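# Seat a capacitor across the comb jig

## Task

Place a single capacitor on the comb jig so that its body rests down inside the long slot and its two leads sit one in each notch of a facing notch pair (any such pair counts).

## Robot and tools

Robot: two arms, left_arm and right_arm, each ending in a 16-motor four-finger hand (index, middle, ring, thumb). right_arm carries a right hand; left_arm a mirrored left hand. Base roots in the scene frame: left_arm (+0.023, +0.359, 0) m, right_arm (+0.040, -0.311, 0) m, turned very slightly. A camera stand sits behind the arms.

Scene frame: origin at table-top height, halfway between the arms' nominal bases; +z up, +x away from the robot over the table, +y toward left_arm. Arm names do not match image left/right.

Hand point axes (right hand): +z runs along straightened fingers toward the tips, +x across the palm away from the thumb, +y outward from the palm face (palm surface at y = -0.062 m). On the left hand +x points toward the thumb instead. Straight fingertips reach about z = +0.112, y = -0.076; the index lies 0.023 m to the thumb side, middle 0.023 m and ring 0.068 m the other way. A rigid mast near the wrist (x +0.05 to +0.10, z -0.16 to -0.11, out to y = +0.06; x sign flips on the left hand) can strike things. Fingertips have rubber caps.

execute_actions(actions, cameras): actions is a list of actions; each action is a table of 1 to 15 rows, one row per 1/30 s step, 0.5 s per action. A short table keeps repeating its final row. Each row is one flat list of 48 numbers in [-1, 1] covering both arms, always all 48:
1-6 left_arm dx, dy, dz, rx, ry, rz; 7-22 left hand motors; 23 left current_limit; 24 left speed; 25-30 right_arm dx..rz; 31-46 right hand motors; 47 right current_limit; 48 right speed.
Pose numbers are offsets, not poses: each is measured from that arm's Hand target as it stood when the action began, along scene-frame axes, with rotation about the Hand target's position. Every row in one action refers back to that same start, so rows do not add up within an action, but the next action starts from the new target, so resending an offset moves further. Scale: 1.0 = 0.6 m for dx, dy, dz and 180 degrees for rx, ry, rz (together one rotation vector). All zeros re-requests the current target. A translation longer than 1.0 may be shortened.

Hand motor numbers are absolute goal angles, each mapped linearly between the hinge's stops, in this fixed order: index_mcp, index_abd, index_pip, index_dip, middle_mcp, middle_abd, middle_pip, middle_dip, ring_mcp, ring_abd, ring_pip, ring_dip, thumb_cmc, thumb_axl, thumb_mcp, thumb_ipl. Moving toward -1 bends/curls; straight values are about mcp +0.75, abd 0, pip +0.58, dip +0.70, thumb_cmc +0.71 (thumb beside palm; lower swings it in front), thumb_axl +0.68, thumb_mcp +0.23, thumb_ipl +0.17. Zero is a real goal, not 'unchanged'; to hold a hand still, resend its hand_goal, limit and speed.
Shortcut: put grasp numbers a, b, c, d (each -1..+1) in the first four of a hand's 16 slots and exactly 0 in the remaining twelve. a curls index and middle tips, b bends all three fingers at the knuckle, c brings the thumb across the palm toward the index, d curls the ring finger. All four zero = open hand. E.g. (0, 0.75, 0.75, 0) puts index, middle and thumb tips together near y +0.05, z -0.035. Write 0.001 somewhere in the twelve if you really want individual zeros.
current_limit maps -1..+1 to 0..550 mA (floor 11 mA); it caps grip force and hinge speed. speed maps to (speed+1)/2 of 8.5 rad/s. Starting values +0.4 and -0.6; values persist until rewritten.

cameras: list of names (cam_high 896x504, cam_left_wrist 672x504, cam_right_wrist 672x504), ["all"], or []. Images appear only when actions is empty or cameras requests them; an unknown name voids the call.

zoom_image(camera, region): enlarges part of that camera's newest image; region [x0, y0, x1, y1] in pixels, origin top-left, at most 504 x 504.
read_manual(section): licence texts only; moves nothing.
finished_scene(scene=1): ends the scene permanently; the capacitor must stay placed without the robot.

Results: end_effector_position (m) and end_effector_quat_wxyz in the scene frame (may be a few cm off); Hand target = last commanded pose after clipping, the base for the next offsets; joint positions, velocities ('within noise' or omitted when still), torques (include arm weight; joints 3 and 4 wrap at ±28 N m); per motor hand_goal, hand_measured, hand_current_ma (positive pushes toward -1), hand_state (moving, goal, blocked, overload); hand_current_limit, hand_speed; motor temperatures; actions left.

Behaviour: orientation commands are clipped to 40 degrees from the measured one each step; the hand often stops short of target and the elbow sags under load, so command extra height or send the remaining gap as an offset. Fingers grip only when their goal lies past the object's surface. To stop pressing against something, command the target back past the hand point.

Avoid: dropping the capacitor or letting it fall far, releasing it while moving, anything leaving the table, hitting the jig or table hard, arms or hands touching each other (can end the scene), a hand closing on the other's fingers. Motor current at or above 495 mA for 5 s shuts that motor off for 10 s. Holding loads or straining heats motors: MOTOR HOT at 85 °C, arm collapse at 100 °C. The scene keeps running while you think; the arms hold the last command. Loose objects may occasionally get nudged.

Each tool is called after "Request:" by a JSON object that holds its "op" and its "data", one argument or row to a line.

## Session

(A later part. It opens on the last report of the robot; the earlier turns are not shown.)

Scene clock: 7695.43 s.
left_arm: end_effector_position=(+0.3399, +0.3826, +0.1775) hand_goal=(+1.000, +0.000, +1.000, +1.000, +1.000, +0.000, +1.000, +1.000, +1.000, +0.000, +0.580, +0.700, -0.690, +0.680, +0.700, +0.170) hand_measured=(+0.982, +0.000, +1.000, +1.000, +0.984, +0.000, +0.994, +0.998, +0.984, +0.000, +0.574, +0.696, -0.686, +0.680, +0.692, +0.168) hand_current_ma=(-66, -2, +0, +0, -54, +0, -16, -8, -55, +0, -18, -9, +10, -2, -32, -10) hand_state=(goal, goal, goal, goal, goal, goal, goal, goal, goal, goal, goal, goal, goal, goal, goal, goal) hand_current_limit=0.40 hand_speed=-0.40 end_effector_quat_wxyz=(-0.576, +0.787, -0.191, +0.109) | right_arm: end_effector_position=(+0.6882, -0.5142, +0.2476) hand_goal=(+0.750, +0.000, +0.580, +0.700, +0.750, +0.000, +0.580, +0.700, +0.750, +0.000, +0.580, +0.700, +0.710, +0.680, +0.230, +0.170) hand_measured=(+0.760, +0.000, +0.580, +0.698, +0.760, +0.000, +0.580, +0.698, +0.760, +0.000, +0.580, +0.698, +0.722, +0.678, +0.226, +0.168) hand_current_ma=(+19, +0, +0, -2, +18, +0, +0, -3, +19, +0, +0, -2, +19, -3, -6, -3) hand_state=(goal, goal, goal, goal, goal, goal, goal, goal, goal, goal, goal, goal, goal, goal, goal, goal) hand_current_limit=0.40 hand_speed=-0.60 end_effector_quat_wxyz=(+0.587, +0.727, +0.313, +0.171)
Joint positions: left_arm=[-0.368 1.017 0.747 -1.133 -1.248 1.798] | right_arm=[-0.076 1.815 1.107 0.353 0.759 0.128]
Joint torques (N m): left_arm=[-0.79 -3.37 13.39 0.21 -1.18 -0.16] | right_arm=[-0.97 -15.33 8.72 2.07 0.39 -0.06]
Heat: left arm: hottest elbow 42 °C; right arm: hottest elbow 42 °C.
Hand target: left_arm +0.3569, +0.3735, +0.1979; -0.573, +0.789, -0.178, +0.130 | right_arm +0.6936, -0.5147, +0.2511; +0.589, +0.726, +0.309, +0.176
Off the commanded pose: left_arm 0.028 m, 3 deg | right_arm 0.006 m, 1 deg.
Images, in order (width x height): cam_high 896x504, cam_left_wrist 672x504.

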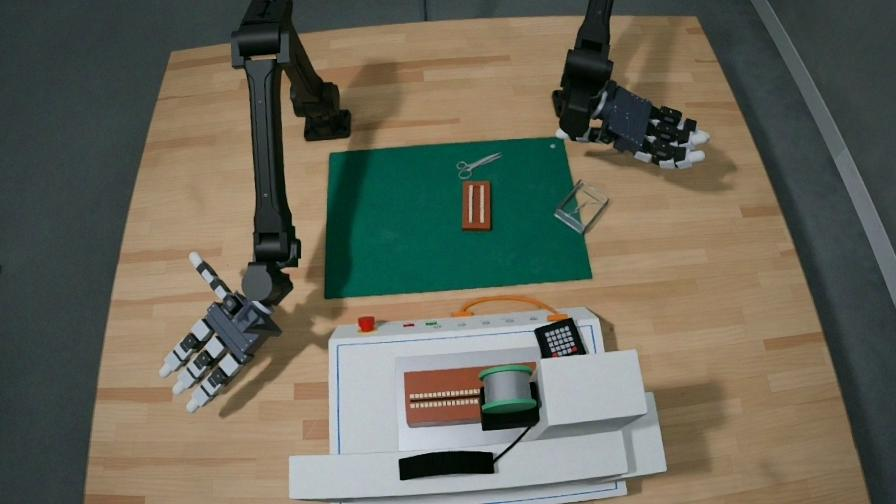

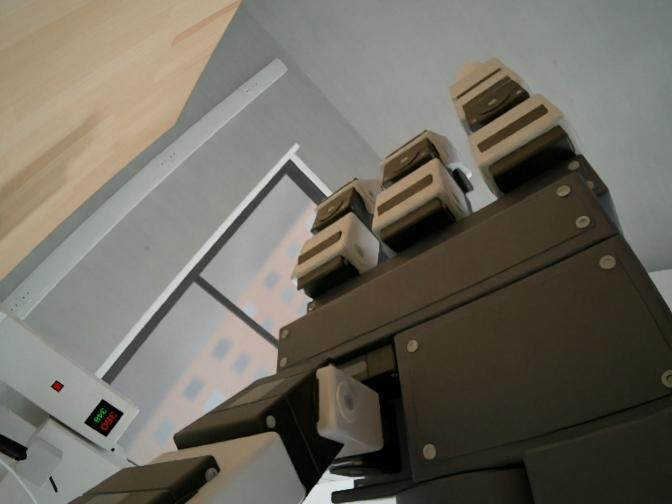

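Request:
{"op": "execute_actions", "data": {
  "actions": [
    [[0.015,-0.03,0.004,-0.0417,-0.0046,0.0303,1,0,1,1,1,0,1,1,-0.479,0.001,-0.737,0.406,0.71,0.68,0.23,0.17,0.4,-0.4,0,0,0,0,0,0,0,0,0,0,0,0,0,0,0,0,0,0,0,0,0,0,0.4,-0.6],[0.0293,-0.06,0.008,-0.0833,-0.0091,0.0606,1,0,1,1,1,0,1,1,-0.479,0.001,-0.737,0.406,0.71,0.68,0.23,0.17,0.4,-0.4,0,0,0,0,0,0,0,0,0,0,0,0,0,0,0,0,0,0,0,0,0,0,0.4,-0.6]],
    [[0.015,-0.03,0.004,-0.0417,-0.0046,0.0303,1,0,1,1,1,0,1,1,-0.479,0.001,-0.737,0.406,0.71,0.68,0.23,0.17,0.4,-0.4,0,0,0,0,0,0,0,0,0,0,0,0,0,0,0,0,0,0,0,0,0,0,0.4,-0.6],[0.0293,-0.06,0.008,-0.0833,-0.0091,0.0606,1,0,1,1,1,0,1,1,-0.479,0.001,-0.737,0.406,0.71,0.68,0.23,0.17,0.4,-0.4,0,0,0,0,0,0,0,0,0,0,0,0,0,0,0,0,0,0,0,0,0,0,0.4,-0.6]]
  ],
  "cameras": ["cam_high"]
}}

Scene clock: 7829.50 s.
left_arm: end_effector_position=(+0.3762, +0.3073, +0.1896) hand_goal=(+1.000, +0.000, +1.000, +1.000, +1.000, +0.000, +1.000, +1.000, -0.478, +0.002, -0.736, +0.406, +0.710, +0.680, +0.230, +0.170) hand_measured=(+0.986, +0.000, +1.000, +1.000, +0.984, +0.000, +0.994, +0.998, -0.464, +0.000, -0.730, +0.410, +0.698, +0.680, +0.230, +0.168) hand_current_ma=(-49, -2, -1, +0, -53, +0, -15, -7, +50, -4, +20, +8, -40, -2, -2, -10) hand_state=(goal, goal, goal, goal, goal, goal, goal, goal, goal, goal, goal, goal, goal, goal, goal, goal) hand_current_limit=0.40 hand_speed=-0.40 end_effector_quat_wxyz=(-0.376, +0.924, +0.014, +0.067) | right_arm: end_effector_position=(+0.6882, -0.5142, +0.2476) hand_goal=(+0.750, +0.000, +0.580, +0.700, +0.750, +0.000, +0.580, +0.700, +0.750, +0.000, +0.580, +0.700, +0.710, +0.680, +0.230, +0.170) hand_measured=(+0.760, +0.000, +0.580, +0.698, +0.760, +0.000, +0.580, +0.698, +0.760, +0.000, +0.580, +0.698, +0.722, +0.678, +0.226, +0.168) hand_current_ma=(+19, +0, +0, -2, +18, +0, +0, -3, +19, +0, +0, -2, +19, -3, -6, -3) hand_state=(goal, goal, goal, goal, goal, goal, goal, goal, goal, goal, goal, goal, goal, goal, goal, goal) hand_current_limit=0.40 hand_speed=-0.60 end_effector_quat_wxyz=(+0.587, +0.727, +0.313, +0.171)
Joint positions: left_arm=[-0.348 1.238 1.054 -1.572 -0.766 1.116] | right_arm=[-0.076 1.815 1.107 0.353 0.759 0.128]
Joint torques (N m): left_arm=[-0.21 -6.48 12.82 -0.25 -0.71 -0.26] | right_arm=[-0.79 -15.09 8.8 2.02 0.4 -0.09]
Motor temperatures (°C): left_arm=[25 28 47 27 32 27] | right_arm=[27 35 42 28 26 27]
Heat: left arm: hottest elbow 47 °C; right arm: hottest elbow 42 °C.
Hand target: left_arm +0.3921, +0.3015, +0.2077; -0.370, +0.925, +0.029, +0.084 | right_arm +0.6936, -0.5147, +0.2511; +0.589, +0.726, +0.309, +0.176
Off the commanded pose: left_arm 0.025 m, 3 deg | right_arm 0.006 m, 1 deg.
Images, in order (width x height): cam_high 896x504.

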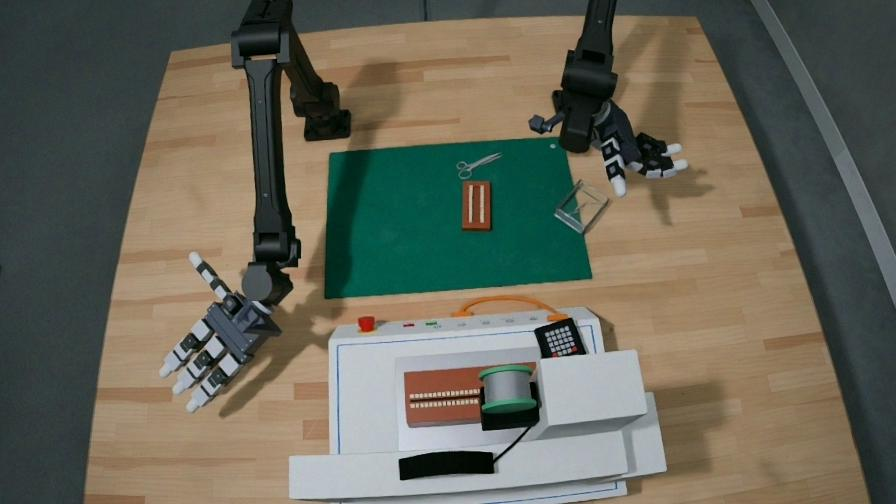

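Request:
{"op": "zoom_image", "data": {
  "camera": "cam_high",
  "region": [536, 132, 636, 244]
}}

Scaled by 4.500 from the camera's 896x504 image, which has a finer 1280x720 frame.

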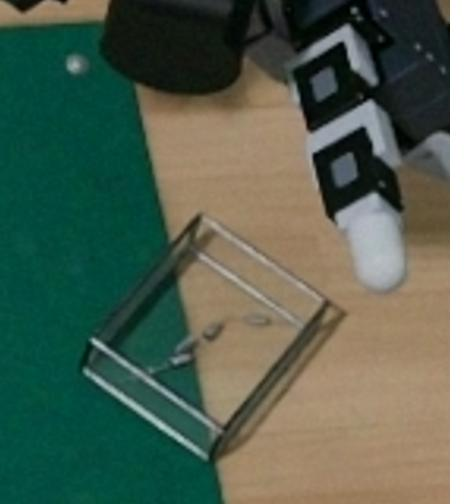

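Request:
{"op": "zoom_image", "data": {
  "camera": "cam_high",
  "region": [552, 176, 612, 240]
}}

Scaled by 7.875 from the camera's 896x504 image, which has a finer 1280x720 frame.

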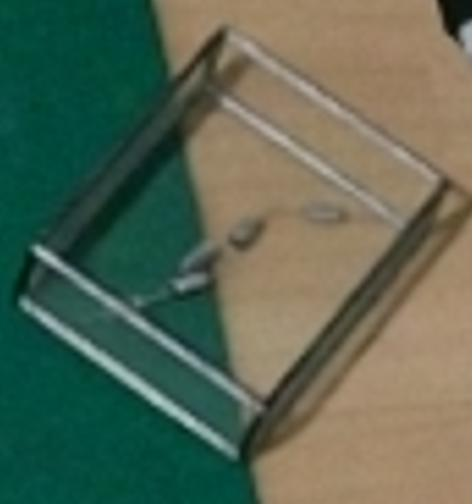

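Request:
{"op": "zoom_image", "data": {
  "camera": "cam_high",
  "region": [590, 130, 690, 200]
}}

Scaled by 5.040 from the camera's 896x504 image, which has a finer 1280x720 frame.

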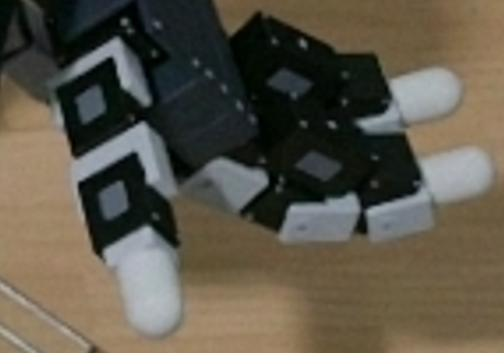

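Request:
{"op": "zoom_image", "data": {
  "camera": "cam_high",
  "region": [650, 136, 694, 184]
}}

Request:
{"op": "zoom_image", "data": {
  "camera": "cam_high",
  "region": [156, 340, 256, 416]
}}

Scaled by 10.500 from the camera's 896x504 image, which has a finer 1280x720 frame.

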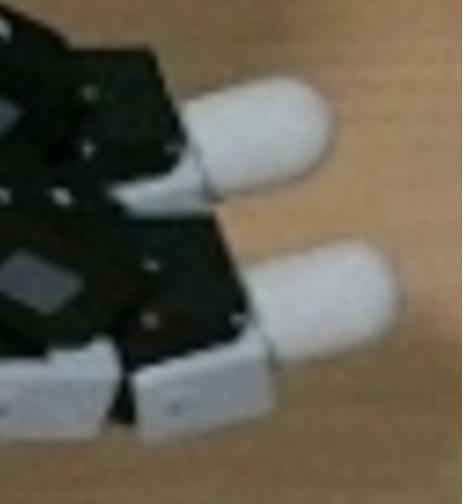

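Scaled by 5.040 from the camera's 896x504 image, which has a finer 1280x720 frame.

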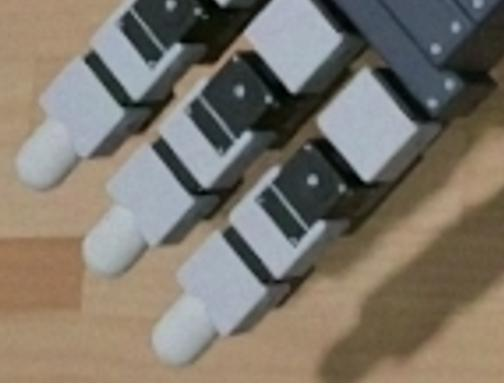

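Request:
{"op": "execute_actions", "data": {
  "actions": [
    [[0.0041,-0.0146,0.004,-0.0417,-0.0046,0.0303,0.753,0,0.723,-0.898,0.788,0,0.577,0.696,-0.479,0.001,-0.737,0.406,0.71,0.68,0.23,0.17,0.4,-0.4,0,0,0,0,0,0,0,0,0,0,0,0,0,0,0,0,0,0,0,0,0,0,0.4,-0.6],[0.0082,-0.0292,0.008,-0.0833,-0.0091,0.0606,0.753,0,0.723,-0.898,0.788,0,0.577,0.696,-0.479,0.001,-0.737,0.406,0.71,0.68,0.23,0.17,0.4,-0.4,0,0,0,0,0,0,0,0,0,0,0,0,0,0,0,0,0,0,0,0,0,0,0.4,-0.6]],
    [[0.0041,-0.0146,0.004,-0.0417,-0.0046,0.0303,0.753,0,0.723,-0.898,0.788,0,0.577,0.696,-0.479,0.001,-0.737,0.406,0.71,0.68,0.23,0.17,0.4,-0.4,0,0,0,0,0,0,0,0,0,0,0,0,0,0,0,0,0,0,0,0,0,0,0.4,-0.6],[0.0082,-0.0292,0.008,-0.0833,-0.0091,0.0606,0.753,0,0.723,-0.898,0.788,0,0.577,0.696,-0.479,0.001,-0.737,0.406,0.71,0.68,0.23,0.17,0.4,-0.4,0,0,0,0,0,0,0,0,0,0,0,0,0,0,0,0,0,0,0,0,0,0,0.4,-0.6]],
    [[0.0041,-0.0146,0.004,-0.0417,-0.0046,0.0303,0.753,0,0.723,-0.898,0.788,0,0.577,0.696,-0.479,0.001,-0.737,0.406,0.71,0.68,0.23,0.17,0.4,-0.4,0,0,0,0,0,0,0,0,0,0,0,0,0,0,0,0,0,0,0,0,0,0,0.4,-0.6],[0.0082,-0.0292,0.008,-0.0833,-0.0091,0.0606,0.753,0,0.723,-0.898,0.788,0,0.577,0.696,-0.479,0.001,-0.737,0.406,0.71,0.68,0.23,0.17,0.4,-0.4,0,0,0,0,0,0,0,0,0,0,0,0,0,0,0,0,0,0,0,0,0,0,0.4,-0.6]]
  ],
  "cameras": ["cam_high", "cam_left_wrist"]
}}

Scene clock: 8394.23 s.
left_arm: end_effector_position=(+0.4035, +0.2469, +0.2169) hand_goal=(+0.754, +0.000, +0.724, -0.898, +0.788, +0.000, +0.578, +0.696, -0.478, +0.002, -0.736, +0.406, +0.710, +0.680, +0.230, +0.170) hand_measured=(+0.752, +0.000, +0.724, -0.894, +0.784, +0.000, +0.578, +0.698, -0.464, +0.000, -0.732, +0.408, +0.708, +0.680, +0.228, +0.168) hand_current_ma=(-8, -2, +2, +10, -11, +0, +2, +6, +50, -4, +10, +7, -5, -2, -7, -10) hand_state=(goal, goal, goal, goal, goal, goal, goal, goal, goal, goal, goal, goal, goal, goal, goal, goal) hand_current_limit=0.40 hand_speed=-0.40 end_effector_quat_wxyz=(-0.006, +0.948, +0.317, -0.009) | right_arm: end_effector_position=(+0.6882, -0.5142, +0.2476) hand_goal=(+0.750, +0.000, +0.580, +0.700, +0.750, +0.000, +0.580, +0.700, +0.750, +0.000, +0.580, +0.700, +0.710, +0.680, +0.230, +0.170) hand_measured=(+0.760, +0.000, +0.580, +0.698, +0.760, +0.000, +0.580, +0.698, +0.760, +0.000, +0.580, +0.698, +0.722, +0.678, +0.226, +0.168) hand_current_ma=(+19, +0, +0, -2, +18, +0, +0, -3, +19, +0, +0, -2, +19, -3, -6, -3) hand_state=(goal, goal, goal, goal, goal, goal, goal, goal, goal, goal, goal, goal, goal, goal, goal, goal) hand_current_limit=0.40 hand_speed=-0.60 end_effector_quat_wxyz=(+0.587, +0.727, +0.313, +0.171)
Joint positions: left_arm=[-0.182 1.184 1.077 -1.486 -0.001 0.743] | right_arm=[-0.076 1.815 1.107 0.353 0.759 0.128]
Joint torques (N m): left_arm=[0.21 -7.53 9.18 0.75 0.1 -0.17] | right_arm=[-0.91 -15.21 8.8 2.03 0.38 -0.08]
Heat: left arm: hottest elbow 46 °C; right arm: hottest elbow 42 °C.
Hand target: left_arm +0.4068, +0.2489, +0.2220; +0.001, +0.945, +0.326, +0.000 | right_arm +0.6936, -0.5147, +0.2511; +0.589, +0.726, +0.309, +0.176
Off the commanded pose: left_arm 0.007 m, 2 deg | right_arm 0.006 m, 1 deg.
Images, in order (width x height): cam_high 896x504, cam_left_wrist 672x504.

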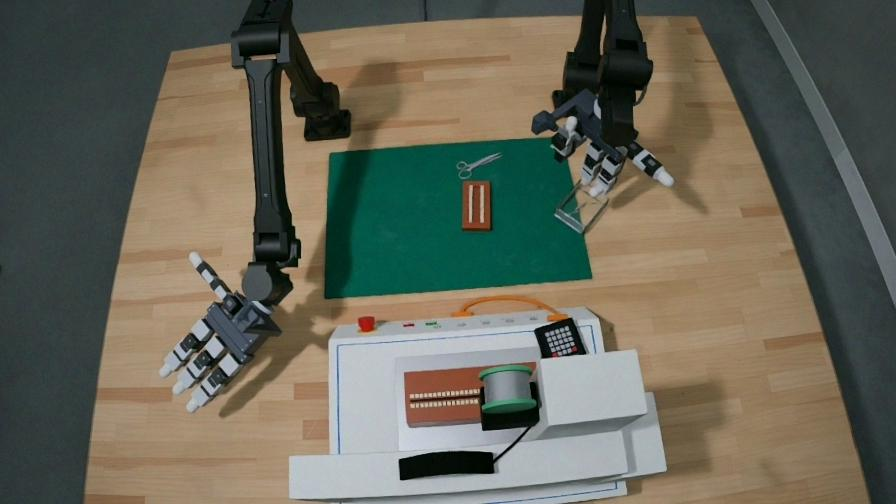

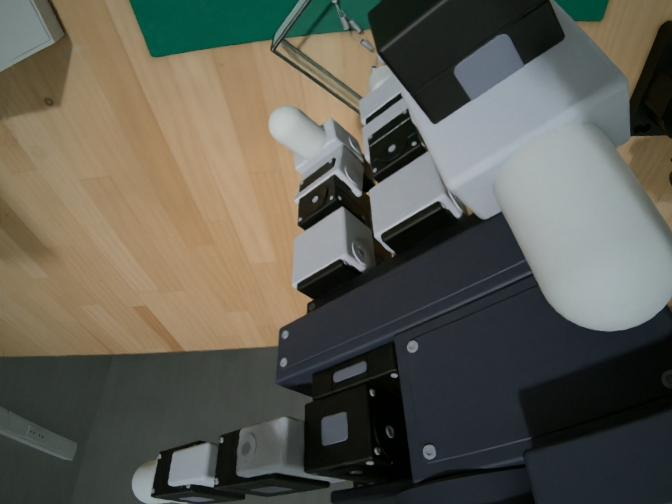

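Request:
{"op": "execute_actions", "data": {
  "actions": [
    [[0.005,0.003,-0.02,0,0,0,0.753,0,0.723,-0.898,0.788,0,0.577,0.696,-0.479,0.001,0.577,0.696,0.71,0.68,0.23,0.17,0.4,-0.4,0,0,0,0,0,0,0,0,0,0,0,0,0,0,0,0,0,0,0,0,0,0,0.4,-0.6]],
    [[0.0,0.0,-0.04,0,0,0,0.753,0,0.723,-0.898,0.788,0,0.577,0.696,-0.479,0.001,0.577,0.696,0.71,0.68,0.23,0.17,0.4,-0.4,0,0,0,0,0,0,0,0,0,0,0,0,0,0,0,0,0,0,0,0,0,0,0.4,-0.6]]
  ],
  "cameras": ["cam_high", "cam_left_wrist"]
}}

Request:
{"op": "zoom_image", "data": {
  "camera": "cam_high",
  "region": [548, 130, 624, 240]
}}

Request:
{"op": "zoom_image", "data": {
  "camera": "cam_left_wrist",
  "region": [240, 0, 480, 240]
}}

Scene clock: 8419.80 s.
left_arm: end_effector_position=(+0.4044, +0.2480, +0.1863) hand_goal=(+0.754, +0.000, +0.724, -0.898, +0.788, +0.000, +0.578, +0.696, -0.478, +0.002, +0.578, +0.696, +0.710, +0.680, +0.230, +0.170) hand_measured=(+0.752, +0.000, +0.724, -0.894, +0.784, +0.000, +0.578, +0.698, -0.464, +0.000, +0.578, +0.694, +0.708, +0.680, +0.228, +0.168) hand_current_ma=(-8, -2, +2, +10, -11, +0, +2, +6, +50, -4, +0, -6, -5, -2, -7, -10) hand_state=(goal, goal, goal, goal, goal, goal, goal, goal, goal, goal, goal, goal, goal, goal, goal, goal) hand_current_limit=0.40 hand_speed=-0.40 end_effector_quat_wxyz=(-0.002, +0.948, +0.319, -0.002) | right_arm: end_effector_position=(+0.6882, -0.5142, +0.2476) hand_goal=(+0.750, +0.000, +0.580, +0.700, +0.750, +0.000, +0.580, +0.700, +0.750, +0.000, +0.580, +0.700, +0.710, +0.680, +0.230, +0.170) hand_measured=(+0.760, +0.000, +0.580, +0.698, +0.760, +0.000, +0.580, +0.698, +0.760, +0.000, +0.580, +0.698, +0.722, +0.678, +0.226, +0.168) hand_current_ma=(+19, +0, +0, -2, +18, +0, +0, -3, +19, +0, +0, -2, +19, -3, -6, -3) hand_state=(goal, goal, goal, goal, goal, goal, goal, goal, goal, goal, goal, goal, goal, goal, goal, goal) hand_current_limit=0.40 hand_speed=-0.60 end_effector_quat_wxyz=(+0.587, +0.727, +0.313, +0.171)
Joint positions: left_arm=[-0.179 1.188 0.996 -1.385 -0.001 0.742] | right_arm=[-0.076 1.815 1.107 0.353 0.759 0.128]
Joint torques (N m): left_arm=[0.44 -6.18 9.31 0.73 0.09 -0.11] | right_arm=[-0.67 -15.03 8.85 2.15 0.41 -0.1]
Heat: left arm: hottest elbow 45 °C; right arm: hottest elbow 42 °C.
Hand target: left_arm +0.4098, +0.2507, +0.1860; +0.001, +0.945, +0.326, +0.000 | right_arm +0.6936, -0.5147, +0.2511; +0.589, +0.726, +0.309, +0.176
Off the commanded pose: left_arm 0.006 m, 1 deg | right_arm 0.006 m, 1 deg.
Images, in order (width x height): cam_high 896x504, cam_left_wrist 672x504.

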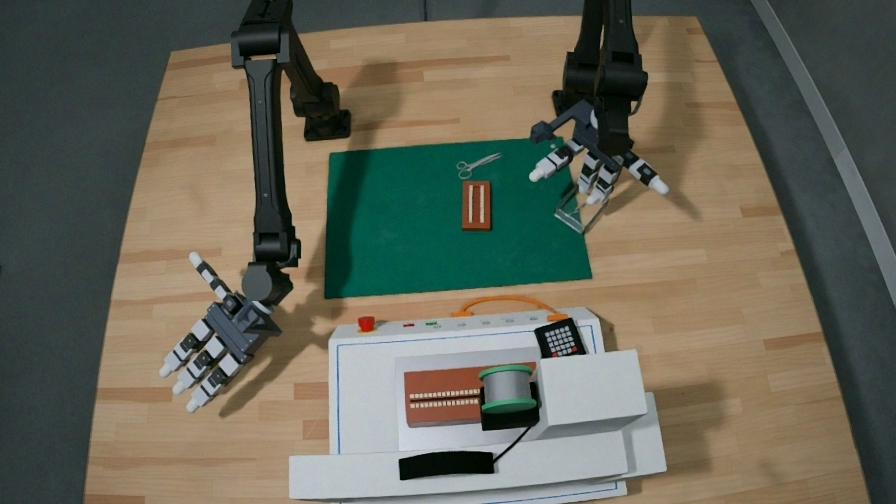

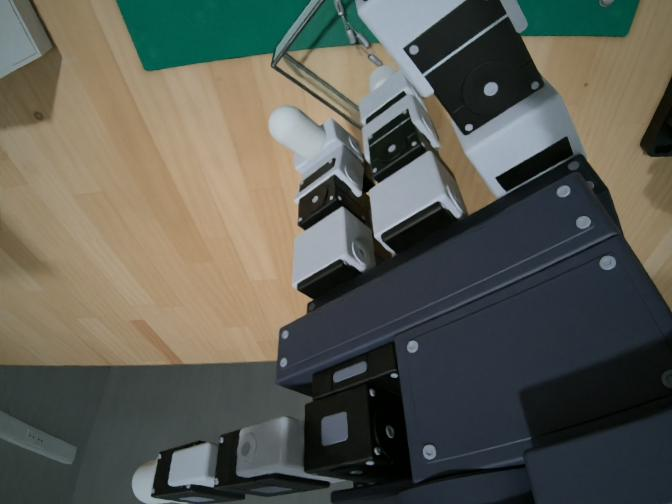

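Scaled by 4.582 from the camera's 896x504 image, which has a finer 1280x720 frame.

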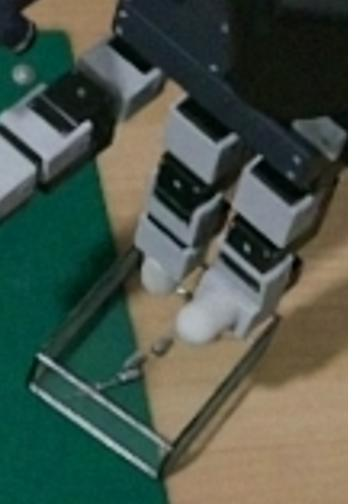

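Scaled by 2.100 from the camera's 672x504 image, which has a finer 960x720 frame.

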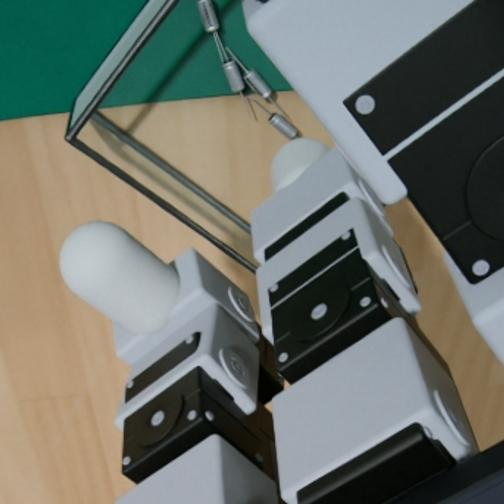

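Request:
{"op": "execute_actions", "data": {
  "actions": [
    [[-0.0147,0.0155,-0.043,0,0,0.0333,0.753,0,0.723,-0.898,0.788,0,0.577,0.696,-0.479,0.001,0.577,0.696,0.71,0.68,0.23,0.17,0.4,-0.4,0,0,0,0,0,0,0,0,0,0,0,0,0,0,0,0,0,0,0,0,0,0,0.4,-0.6]]
  ],
  "cameras": ["cam_high", "cam_left_wrist"]
}}

Request:
{"op": "zoom_image", "data": {
  "camera": "cam_high",
  "region": [548, 130, 624, 240]
}}

Request:
{"op": "zoom_image", "data": {
  "camera": "cam_left_wrist",
  "region": [240, 0, 480, 240]
}}

Scene clock: 8484.50 s.
left_arm: end_effector_position=(+0.3957, +0.2576, +0.1522) hand_goal=(+0.754, +0.000, +0.724, -0.898, +0.788, +0.000, +0.578, +0.696, -0.478, +0.002, +0.578, +0.696, +0.710, +0.680, +0.230, +0.170) hand_measured=(+0.752, +0.000, +0.724, -0.894, +0.784, +0.000, +0.578, +0.698, -0.464, +0.000, +0.578, +0.694, +0.708, +0.680, +0.228, +0.168) hand_current_ma=(-8, -2, +2, +10, -11, +0, +2, +6, +50, -4, +0, -6, -5, -2, -8, -10) hand_state=(goal, goal, goal, goal, goal, goal, goal, goal, goal, goal, goal, goal, goal, goal, goal, goal) hand_current_limit=0.40 hand_speed=-0.40 end_effector_quat_wxyz=(-0.008, +0.931, +0.366, -0.012) | right_arm: end_effector_position=(+0.6882, -0.5142, +0.2476) hand_goal=(+0.750, +0.000, +0.580, +0.700, +0.750, +0.000, +0.580, +0.700, +0.750, +0.000, +0.580, +0.700, +0.710, +0.680, +0.230, +0.170) hand_measured=(+0.760, +0.000, +0.580, +0.698, +0.760, +0.000, +0.580, +0.698, +0.760, +0.000, +0.580, +0.698, +0.722, +0.678, +0.226, +0.168) hand_current_ma=(+19, +0, +0, -2, +18, +0, +0, -3, +19, +0, +0, -2, +19, -3, -6, -3) hand_state=(goal, goal, goal, goal, goal, goal, goal, goal, goal, goal, goal, goal, goal, goal, goal, goal) hand_current_limit=0.40 hand_speed=-0.60 end_effector_quat_wxyz=(+0.587, +0.727, +0.313, +0.171)
Joint positions: left_arm=[-0.179 1.186 0.908 -1.32 0 0.642] | right_arm=[-0.076 1.815 1.107 0.353 0.759 0.128]
Joint torques (N m): left_arm=[0.26 -7.53 9.25 0.69 0.05 -0.15] | right_arm=[-0.62 -14.74 8.8 2.06 0.39 -0.09]
Heat: left arm: hottest elbow 44 °C; right arm: hottest elbow 42 °C.
Hand target: left_arm +0.4011, +0.2600, +0.1603; +0.001, +0.927, +0.375, +0.000 | right_arm +0.6936, -0.5147, +0.2511; +0.589, +0.726, +0.309, +0.176
Off the commanded pose: left_arm 0.010 m, 2 deg | right_arm 0.006 m, 1 deg.
Images, in order (width x height): cam_high 896x504, cam_left_wrist 672x504.

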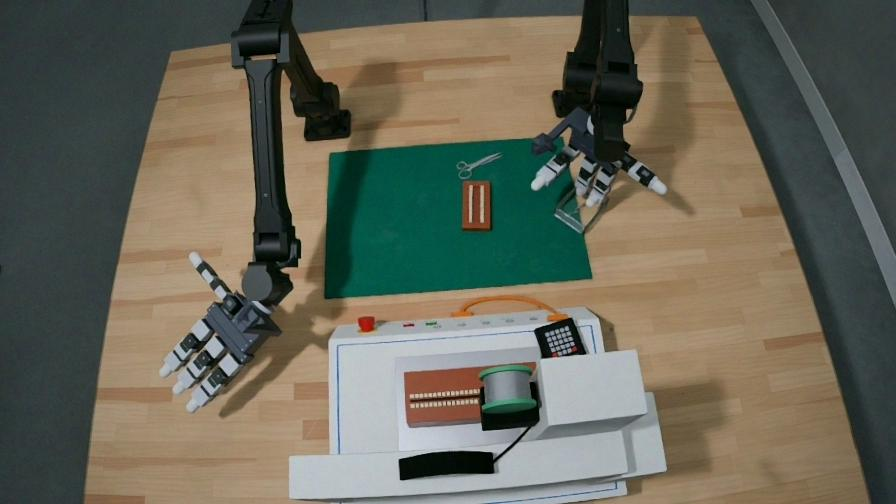

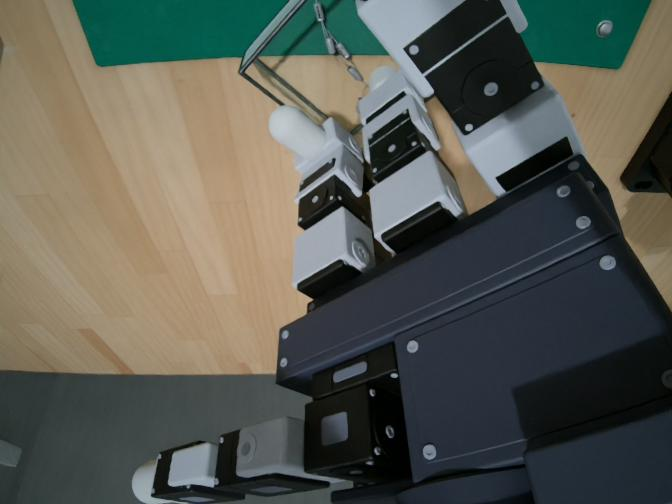

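Scaled by 4.582 from the camera's 896x504 image, which has a finer 1280x720 frame.

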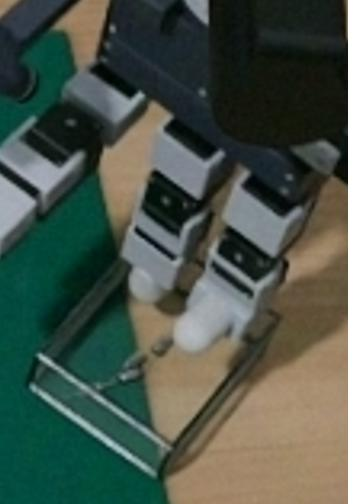

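Scaled by 2.100 from the camera's 672x504 image, which has a finer 960x720 frame.

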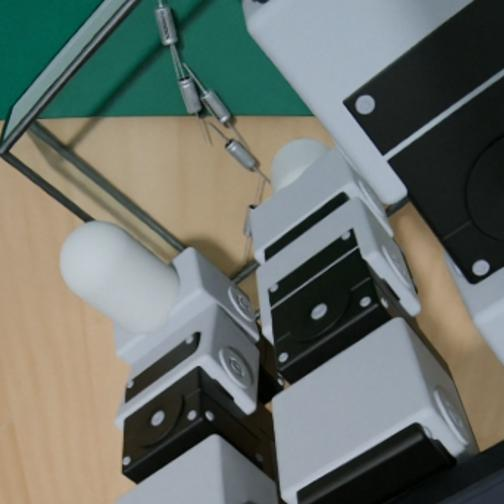

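Request:
{"op": "execute_actions", "data": {
  "actions": [
    [[0.0038,0.0052,-0.037,0,0,0.0278,0.753,-0.025,0.723,-0.898,0.753,0.025,0.723,-0.898,-0.479,0.001,0.577,0.696,0.71,0.68,0.23,0.17,0.4,-0.4,0,0,0,0,0,0,0,0,0,0,0,0,0,0,0,0,0,0,0,0,0,0,0.4,-0.6]]
  ],
  "cameras": ["cam_high", "cam_left_wrist"]
}}

Request:
{"op": "zoom_image", "data": {
  "camera": "cam_high",
  "region": [548, 160, 618, 240]
}}

Request:
{"op": "zoom_image", "data": {
  "camera": "cam_left_wrist",
  "region": [240, 0, 480, 240]
}}

Scene clock: 8593.40 s.
left_arm: end_effector_position=(+0.4000, +0.2651, +0.1376) hand_goal=(+0.754, -0.024, +0.724, -0.898, +0.754, +0.026, +0.724, -0.898, -0.478, +0.002, +0.578, +0.696, +0.710, +0.680, +0.230, +0.170) hand_measured=(+0.752, -0.020, +0.724, -0.894, +0.754, +0.024, +0.720, -0.894, -0.464, +0.000, +0.578, +0.694, +0.708, +0.680, +0.228, +0.168) hand_current_ma=(-8, +7, +2, +10, +2, -6, -8, +9, +50, -4, +0, -6, -5, -2, -8, -10) hand_state=(goal, goal, goal, goal, goal, goal, goal, goal, goal, goal, goal, goal, goal, goal, goal, goal) hand_current_limit=0.40 hand_speed=-0.40 end_effector_quat_wxyz=(-0.002, +0.911, +0.412, -0.003) | right_arm: end_effector_position=(+0.6882, -0.5142, +0.2476) hand_goal=(+0.750, +0.000, +0.580, +0.700, +0.750, +0.000, +0.580, +0.700, +0.750, +0.000, +0.580, +0.700, +0.710, +0.680, +0.230, +0.170) hand_measured=(+0.760, +0.000, +0.580, +0.698, +0.760, +0.000, +0.580, +0.698, +0.760, +0.000, +0.580, +0.698, +0.722, +0.678, +0.226, +0.168) hand_current_ma=(+19, +0, +0, -2, +18, +0, +0, -3, +19, +0, +0, -2, +19, -3, -6, -3) hand_state=(goal, goal, goal, goal, goal, goal, goal, goal, goal, goal, goal, goal, goal, goal, goal, goal) hand_current_limit=0.40 hand_speed=-0.60 end_effector_quat_wxyz=(+0.587, +0.727, +0.313, +0.171)
Joint positions: left_arm=[-0.179 1.186 0.863 -1.256 0 0.542] | right_arm=[-0.076 1.815 1.107 0.353 0.759 0.128]
Joint torques (N m): left_arm=[-0.56 -6.07 8.92 0.76 -0.01 -0.14] | right_arm=[-0.67 -14.86 8.81 2.21 0.41 -0.06]
Motor temperatures (°C): left_arm=[25 29 42 27 28 27] | right_arm=[27 35 42 28 26 27]
Heat: left arm: hottest elbow 42 °C; right arm: hottest elbow 42 °C.
Hand target: left_arm +0.4033, +0.2631, +0.1381; +0.001, +0.910, +0.415, +0.000 | right_arm +0.6936, -0.5147, +0.2511; +0.589, +0.726, +0.309, +0.176
Off the commanded pose: left_arm 0.004 m, 1 deg | right_arm 0.006 m, 1 deg.
Images, in order (width x height): cam_high 896x504, cam_left_wrist 672x504.

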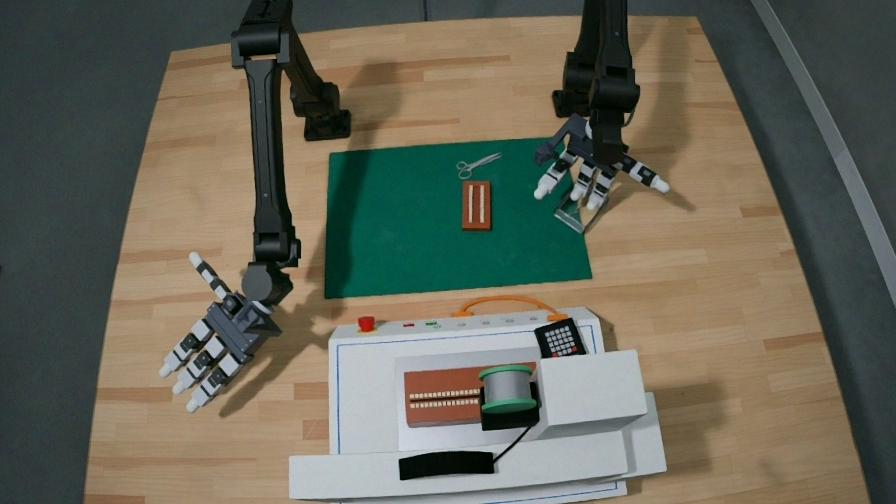

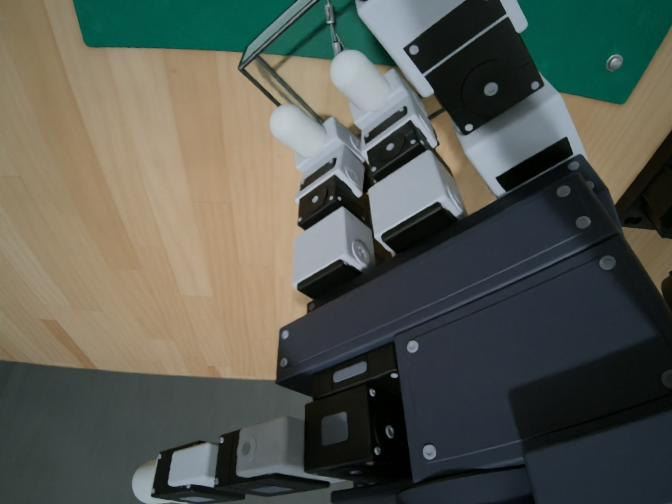

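Scaled by 6.300 from the camera's 896x504 image, which has a finer 1280x720 frame.

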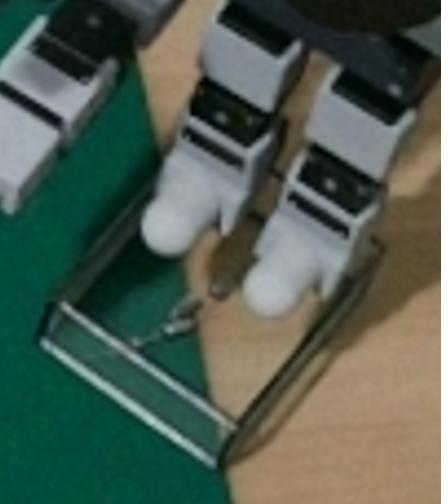

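Scaled by 2.100 from the camera's 672x504 image, which has a finer 960x720 frame.

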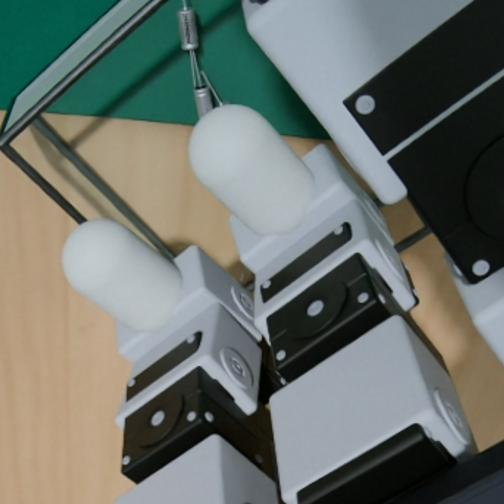

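Request:
{"op": "execute_actions", "data": {
  "actions": [
    [[-0.0067,-0.0075,-0.026,0,0,0.0167,0.753,-0.025,0.723,-0.898,0.753,0.025,0.723,-0.898,-0.479,0.001,0.577,0.696,0.71,0.68,0.23,0.17,0.4,-0.4,0,0,0,0,0,0,0,0,0,0,0,0,0,0,0,0,0,0,0,0,0,0,0.4,-0.6]]
  ],
  "cameras": ["cam_high", "cam_left_wrist"]
}}

Request:
{"op": "zoom_image", "data": {
  "camera": "cam_high",
  "region": [548, 160, 618, 240]
}}

Request:
{"op": "zoom_image", "data": {
  "camera": "cam_left_wrist",
  "region": [240, 0, 480, 240]
}}

Scene clock: 8667.37 s.
left_arm: end_effector_position=(+0.3963, +0.2617, +0.1234) hand_goal=(+0.754, -0.024, +0.724, -0.898, +0.754, +0.026, +0.724, -0.898, -0.478, +0.002, +0.578, +0.696, +0.710, +0.680, +0.230, +0.170) hand_measured=(+0.752, -0.020, +0.724, -0.894, +0.754, +0.024, +0.720, -0.894, -0.464, +0.000, +0.578, +0.694, +0.708, +0.680, +0.228, +0.168) hand_current_ma=(-8, +7, +2, +10, +2, -6, -8, +9, +50, -4, +0, -6, -5, -2, -8, -10) hand_state=(goal, goal, goal, goal, goal, goal, goal, goal, goal, goal, goal, goal, goal, goal, goal, goal) hand_current_limit=0.40 hand_speed=-0.40 end_effector_quat_wxyz=(-0.001, +0.900, +0.437, -0.002) | right_arm: end_effector_position=(+0.6882, -0.5142, +0.2476) hand_goal=(+0.750, +0.000, +0.580, +0.700, +0.750, +0.000, +0.580, +0.700, +0.750, +0.000, +0.580, +0.700, +0.710, +0.680, +0.230, +0.170) hand_measured=(+0.760, +0.000, +0.580, +0.698, +0.760, +0.000, +0.580, +0.698, +0.760, +0.000, +0.580, +0.698, +0.722, +0.678, +0.226, +0.168) hand_current_ma=(+19, +0, +0, -2, +18, +0, +0, -3, +19, +0, +0, -2, +19, -3, -6, -3) hand_state=(goal, goal, goal, goal, goal, goal, goal, goal, goal, goal, goal, goal, goal, goal, goal, goal) hand_current_limit=0.40 hand_speed=-0.60 end_effector_quat_wxyz=(+0.587, +0.727, +0.313, +0.171)
Joint positions: left_arm=[-0.208 1.186 0.823 -1.211 0.001 0.458] | right_arm=[-0.076 1.815 1.107 0.353 0.759 0.128]
Joint torques (N m): left_arm=[-0.73 -5.66 8.83 0.77 -0.02 -0.17] | right_arm=[-1.03 -14.97 8.66 2.13 0.39 -0.08]
Heat: left arm: hottest elbow 42 °C; right arm: hottest elbow 42 °C.
Hand target: left_arm +0.3993, +0.2586, +0.1224; +0.001, +0.899, +0.439, +0.000 | right_arm +0.6936, -0.5147, +0.2511; +0.589, +0.726, +0.309, +0.176
Off the commanded pose: left_arm 0.004 m, 0 deg | right_arm 0.006 m, 1 deg.
Images, in order (width x height): cam_high 896x504, cam_left_wrist 672x504.

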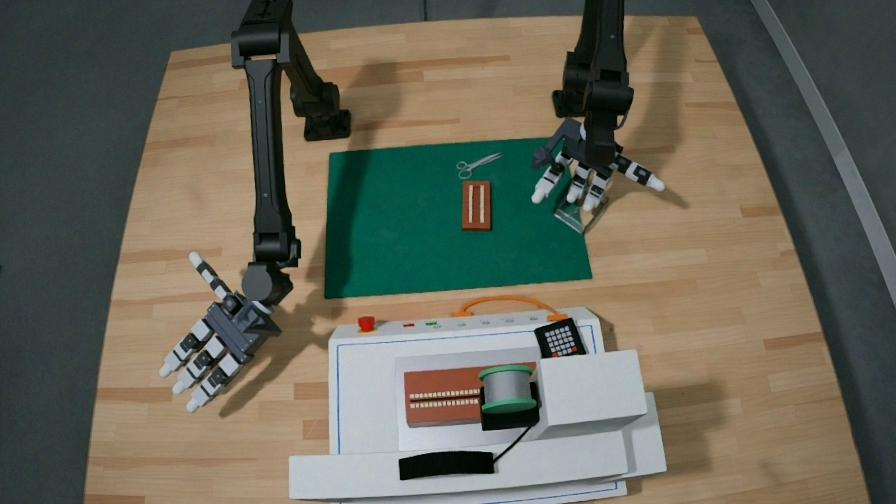

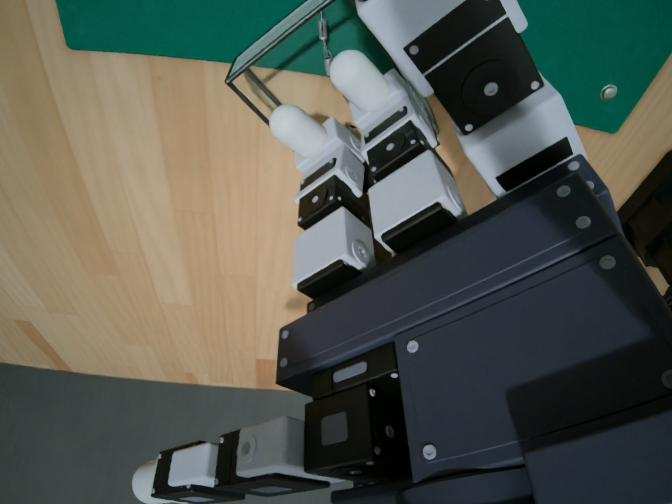

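Scaled by 6.300 from the camera's 896x504 image, which has a finer 1280x720 frame.

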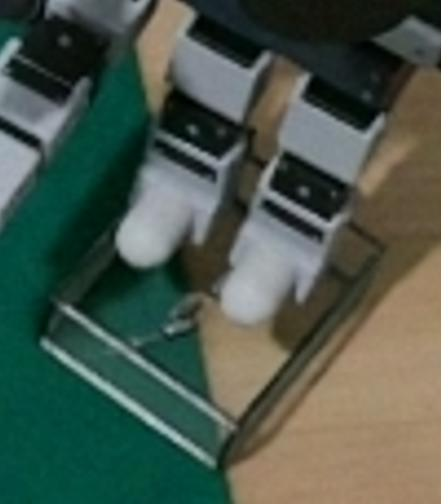

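Scaled by 2.100 from the camera's 672x504 image, which has a finer 960x720 frame.

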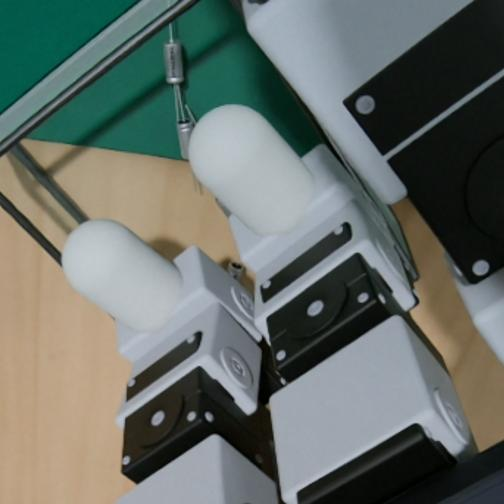

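Request:
{"op": "zoom_image", "data": {
  "camera": "cam_left_wrist",
  "region": [300, 60, 450, 180]
}}

Scaled by 3.360 from the camera's 672x504 image, which has a finer 960x720 frame.

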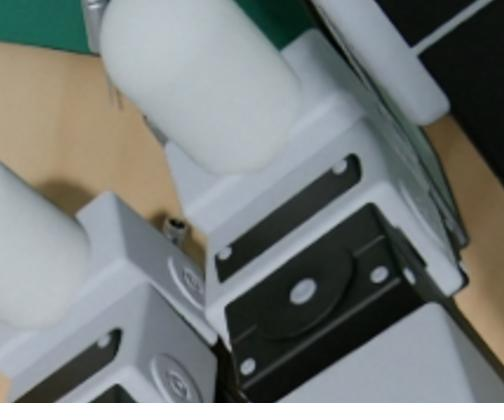

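Request:
{"op": "execute_actions", "data": {
  "actions": [
    [[0,0,0,0,0,0,0.753,-0.025,0.723,-0.898,1,0,1,1,-0.479,0.001,0.577,0.696,0.71,0.68,0.23,0.17,0.4,-0.4,0,0,0,0,0,0,0,0,0,0,0,0,0,0,0,0,0,0,0,0,0,0,0.4,-0.6]]
  ],
  "cameras": ["cam_high", "cam_left_wrist"]
}}

Request:
{"op": "zoom_image", "data": {
  "camera": "cam_left_wrist",
  "region": [300, 30, 450, 180]
}}

Scene clock: 8950.37 s.
left_arm: end_effector_position=(+0.3986, +0.2604, +0.1241) hand_goal=(+0.754, -0.024, +0.724, -0.898, +1.000, +0.000, +1.000, +1.000, -0.478, +0.002, +0.578, +0.696, +0.710, +0.680, +0.230, +0.170) hand_measured=(+0.752, -0.022, +0.724, -0.894, +0.986, +0.002, +0.994, +0.996, -0.464, +0.000, +0.578, +0.694, +0.708, +0.680, +0.228, +0.168) hand_current_ma=(-5, +7, +2, +10, -45, +4, -19, -8, +50, -4, +0, -6, -4, -2, -8, -10) hand_state=(goal, goal, goal, goal, goal, goal, goal, goal, goal, goal, goal, goal, goal, goal, goal, goal) hand_current_limit=0.40 hand_speed=-0.40 end_effector_quat_wxyz=(+0.003, +0.900, +0.437, +0.002) | right_arm: end_effector_position=(+0.6882, -0.5142, +0.2476) hand_goal=(+0.750, +0.000, +0.580, +0.700, +0.750, +0.000, +0.580, +0.700, +0.750, +0.000, +0.580, +0.700, +0.710, +0.680, +0.230, +0.170) hand_measured=(+0.760, +0.000, +0.580, +0.698, +0.760, +0.000, +0.580, +0.698, +0.760, +0.000, +0.580, +0.698, +0.722, +0.678, +0.226, +0.168) hand_current_ma=(+19, +0, +0, -2, +18, +0, +0, -3, +19, +0, +0, -2, +19, -3, -6, -3) hand_state=(goal, goal, goal, goal, goal, goal, goal, goal, goal, goal, goal, goal, goal, goal, goal, goal) hand_current_limit=0.40 hand_speed=-0.60 end_effector_quat_wxyz=(+0.587, +0.727, +0.313, +0.171)
Joint positions: left_arm=[-0.209 1.187 0.822 -1.2 0.003 0.457] | right_arm=[-0.076 1.815 1.107 0.353 0.759 0.128]
Joint torques (N m): left_arm=[-0.73 -5.66 8.84 0.34 -0.16 -0.17] | right_arm=[-0.62 -15.44 8.7 2.1 0.41 -0.08]
Heat: left arm: hottest elbow 41 °C; right arm: hottest elbow 43 °C.
Hand target: left_arm +0.3993, +0.2587, +0.1224; +0.001, +0.899, +0.439, +0.000 | right_arm +0.6936, -0.5147, +0.2511; +0.589, +0.726, +0.309, +0.176
Off the commanded pose: left_arm 0.003 m, 0 deg | right_arm 0.006 m, 1 deg.
Images, in order (width x height): cam_high 896x504, cam_left_wrist 672x504.

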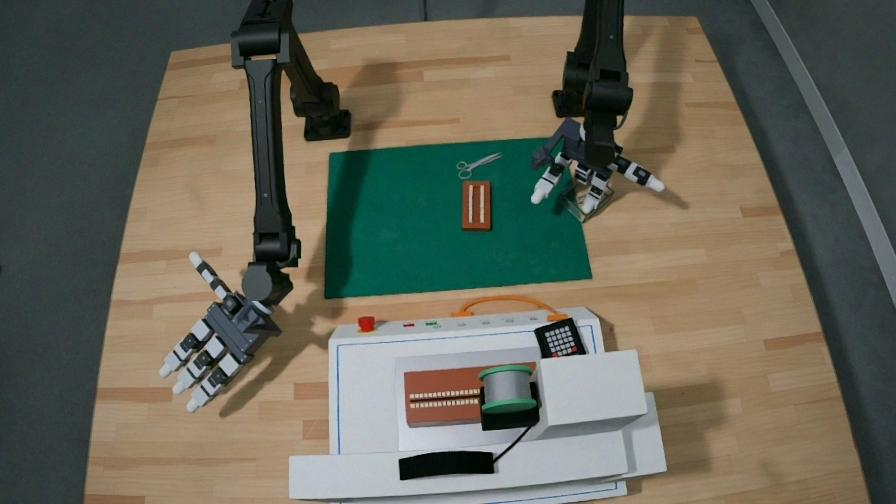

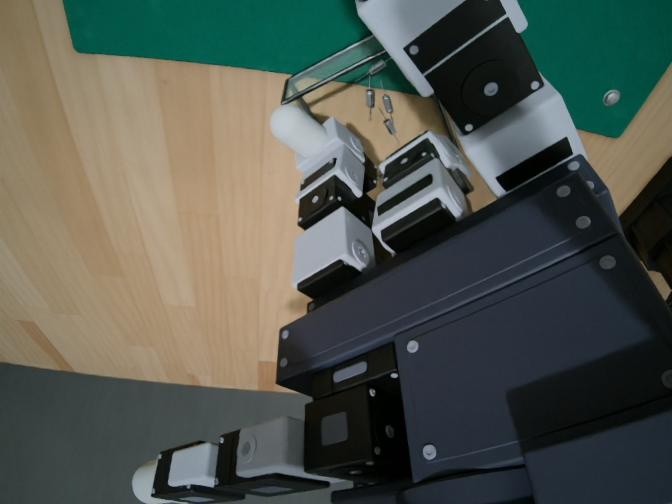

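Scaled by 3.360 from the camera's 672x504 image, which has a finer 960x720 frame.

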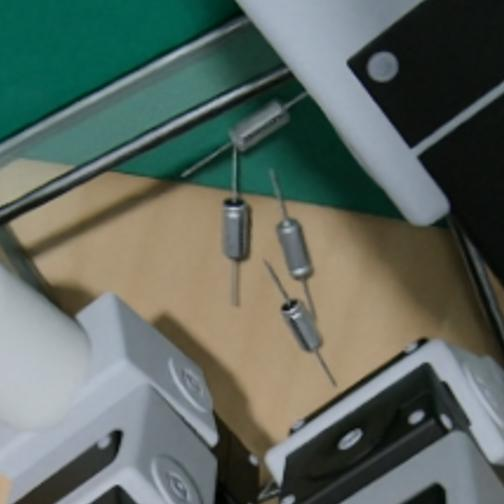

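Request:
{"op": "execute_actions", "data": {
  "actions": []
}}

Scene clock: 9029.23 s.
left_arm: end_effector_position=(+0.3986, +0.2604, +0.1241) hand_goal=(+0.754, -0.024, +0.724, -0.898, +1.000, +0.000, +1.000, +1.000, -0.478, +0.002, +0.578, +0.696, +0.710, +0.680, +0.230, +0.170) hand_measured=(+0.752, -0.022, +0.724, -0.894, +0.986, +0.002, +0.994, +0.996, -0.464, +0.000, +0.578, +0.694, +0.708, +0.680, +0.228, +0.168) hand_current_ma=(-5, +7, +2, +10, -45, +4, -19, -8, +50, -4, +0, -6, -4, -2, -8, -10) hand_state=(goal, goal, goal, goal, goal, goal, goal, goal, goal, goal, goal, goal, goal, goal, goal, goal) hand_current_limit=0.40 hand_speed=-0.40 end_effector_quat_wxyz=(+0.003, +0.900, +0.437, +0.002) | right_arm: end_effector_position=(+0.6882, -0.5142, +0.2476) hand_goal=(+0.750, +0.000, +0.580, +0.700, +0.750, +0.000, +0.580, +0.700, +0.750, +0.000, +0.580, +0.700, +0.710, +0.680, +0.230, +0.170) hand_measured=(+0.760, +0.000, +0.580, +0.698, +0.760, +0.000, +0.580, +0.698, +0.760, +0.000, +0.580, +0.698, +0.722, +0.678, +0.226, +0.168) hand_current_ma=(+19, +0, +0, -2, +18, +0, +0, -3, +19, +0, +0, -2, +19, -3, -6, -3) hand_state=(goal, goal, goal, goal, goal, goal, goal, goal, goal, goal, goal, goal, goal, goal, goal, goal) hand_current_limit=0.40 hand_speed=-0.60 end_effector_quat_wxyz=(+0.587, +0.727, +0.313, +0.171)
Joint positions: left_arm=[-0.209 1.187 0.822 -1.2 0.003 0.457] | right_arm=[-0.076 1.815 1.107 0.353 0.759 0.128]
Joint velocities: within noise
Joint torques (N m): left_arm=[-0.67 -5.66 8.88 0.36 -0.16 -0.17] | right_arm=[-1.03 -15.38 8.76 2.06 0.39 -0.08]
Motor temperatures (°C): left_arm=[25 28 42 27 28 27] | right_arm=[27 35 43 28 26 27]
Heat: left arm: hottest elbow 42 °C; right arm: hottest elbow 43 °C.
Hand target: left_arm +0.3993, +0.2587, +0.1224; +0.001, +0.899, +0.439, +0.000 | right_arm +0.6936, -0.5147, +0.2511; +0.589, +0.726, +0.309, +0.176
Off the commanded pose: left_arm 0.003 m, 0 deg | right_arm 0.006 m, 1 deg.

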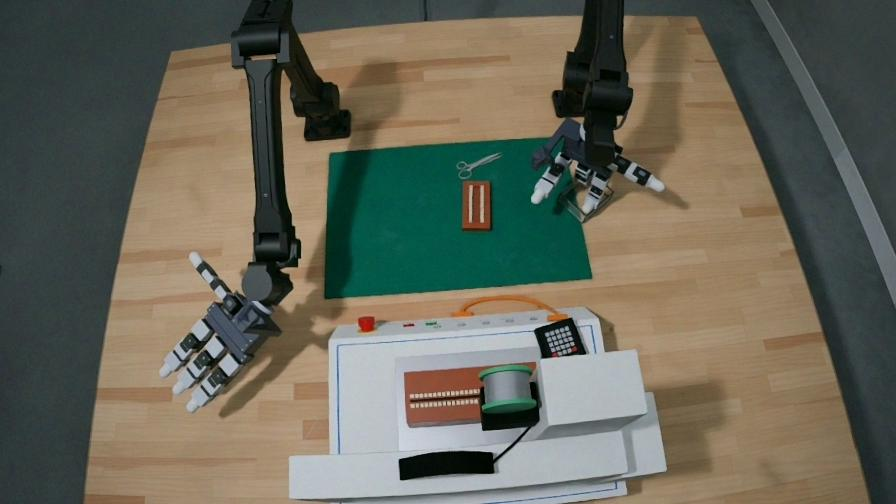

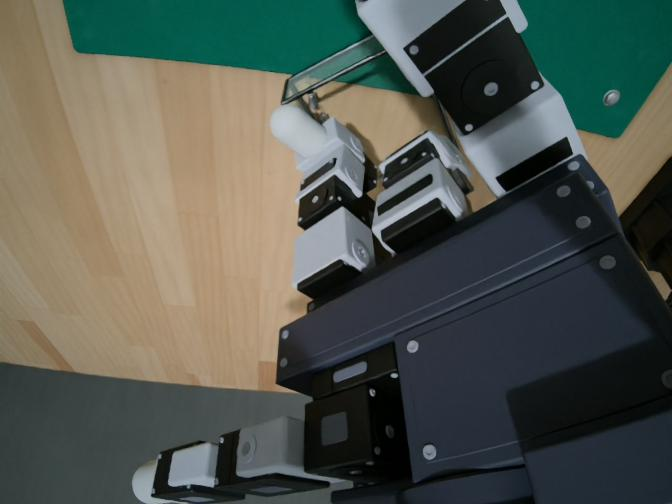

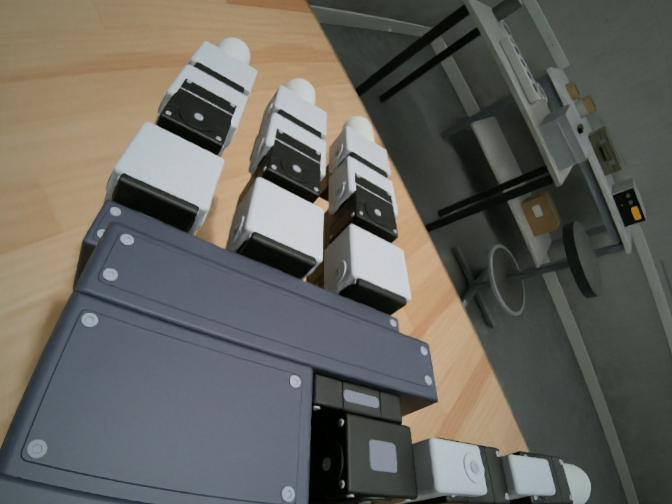

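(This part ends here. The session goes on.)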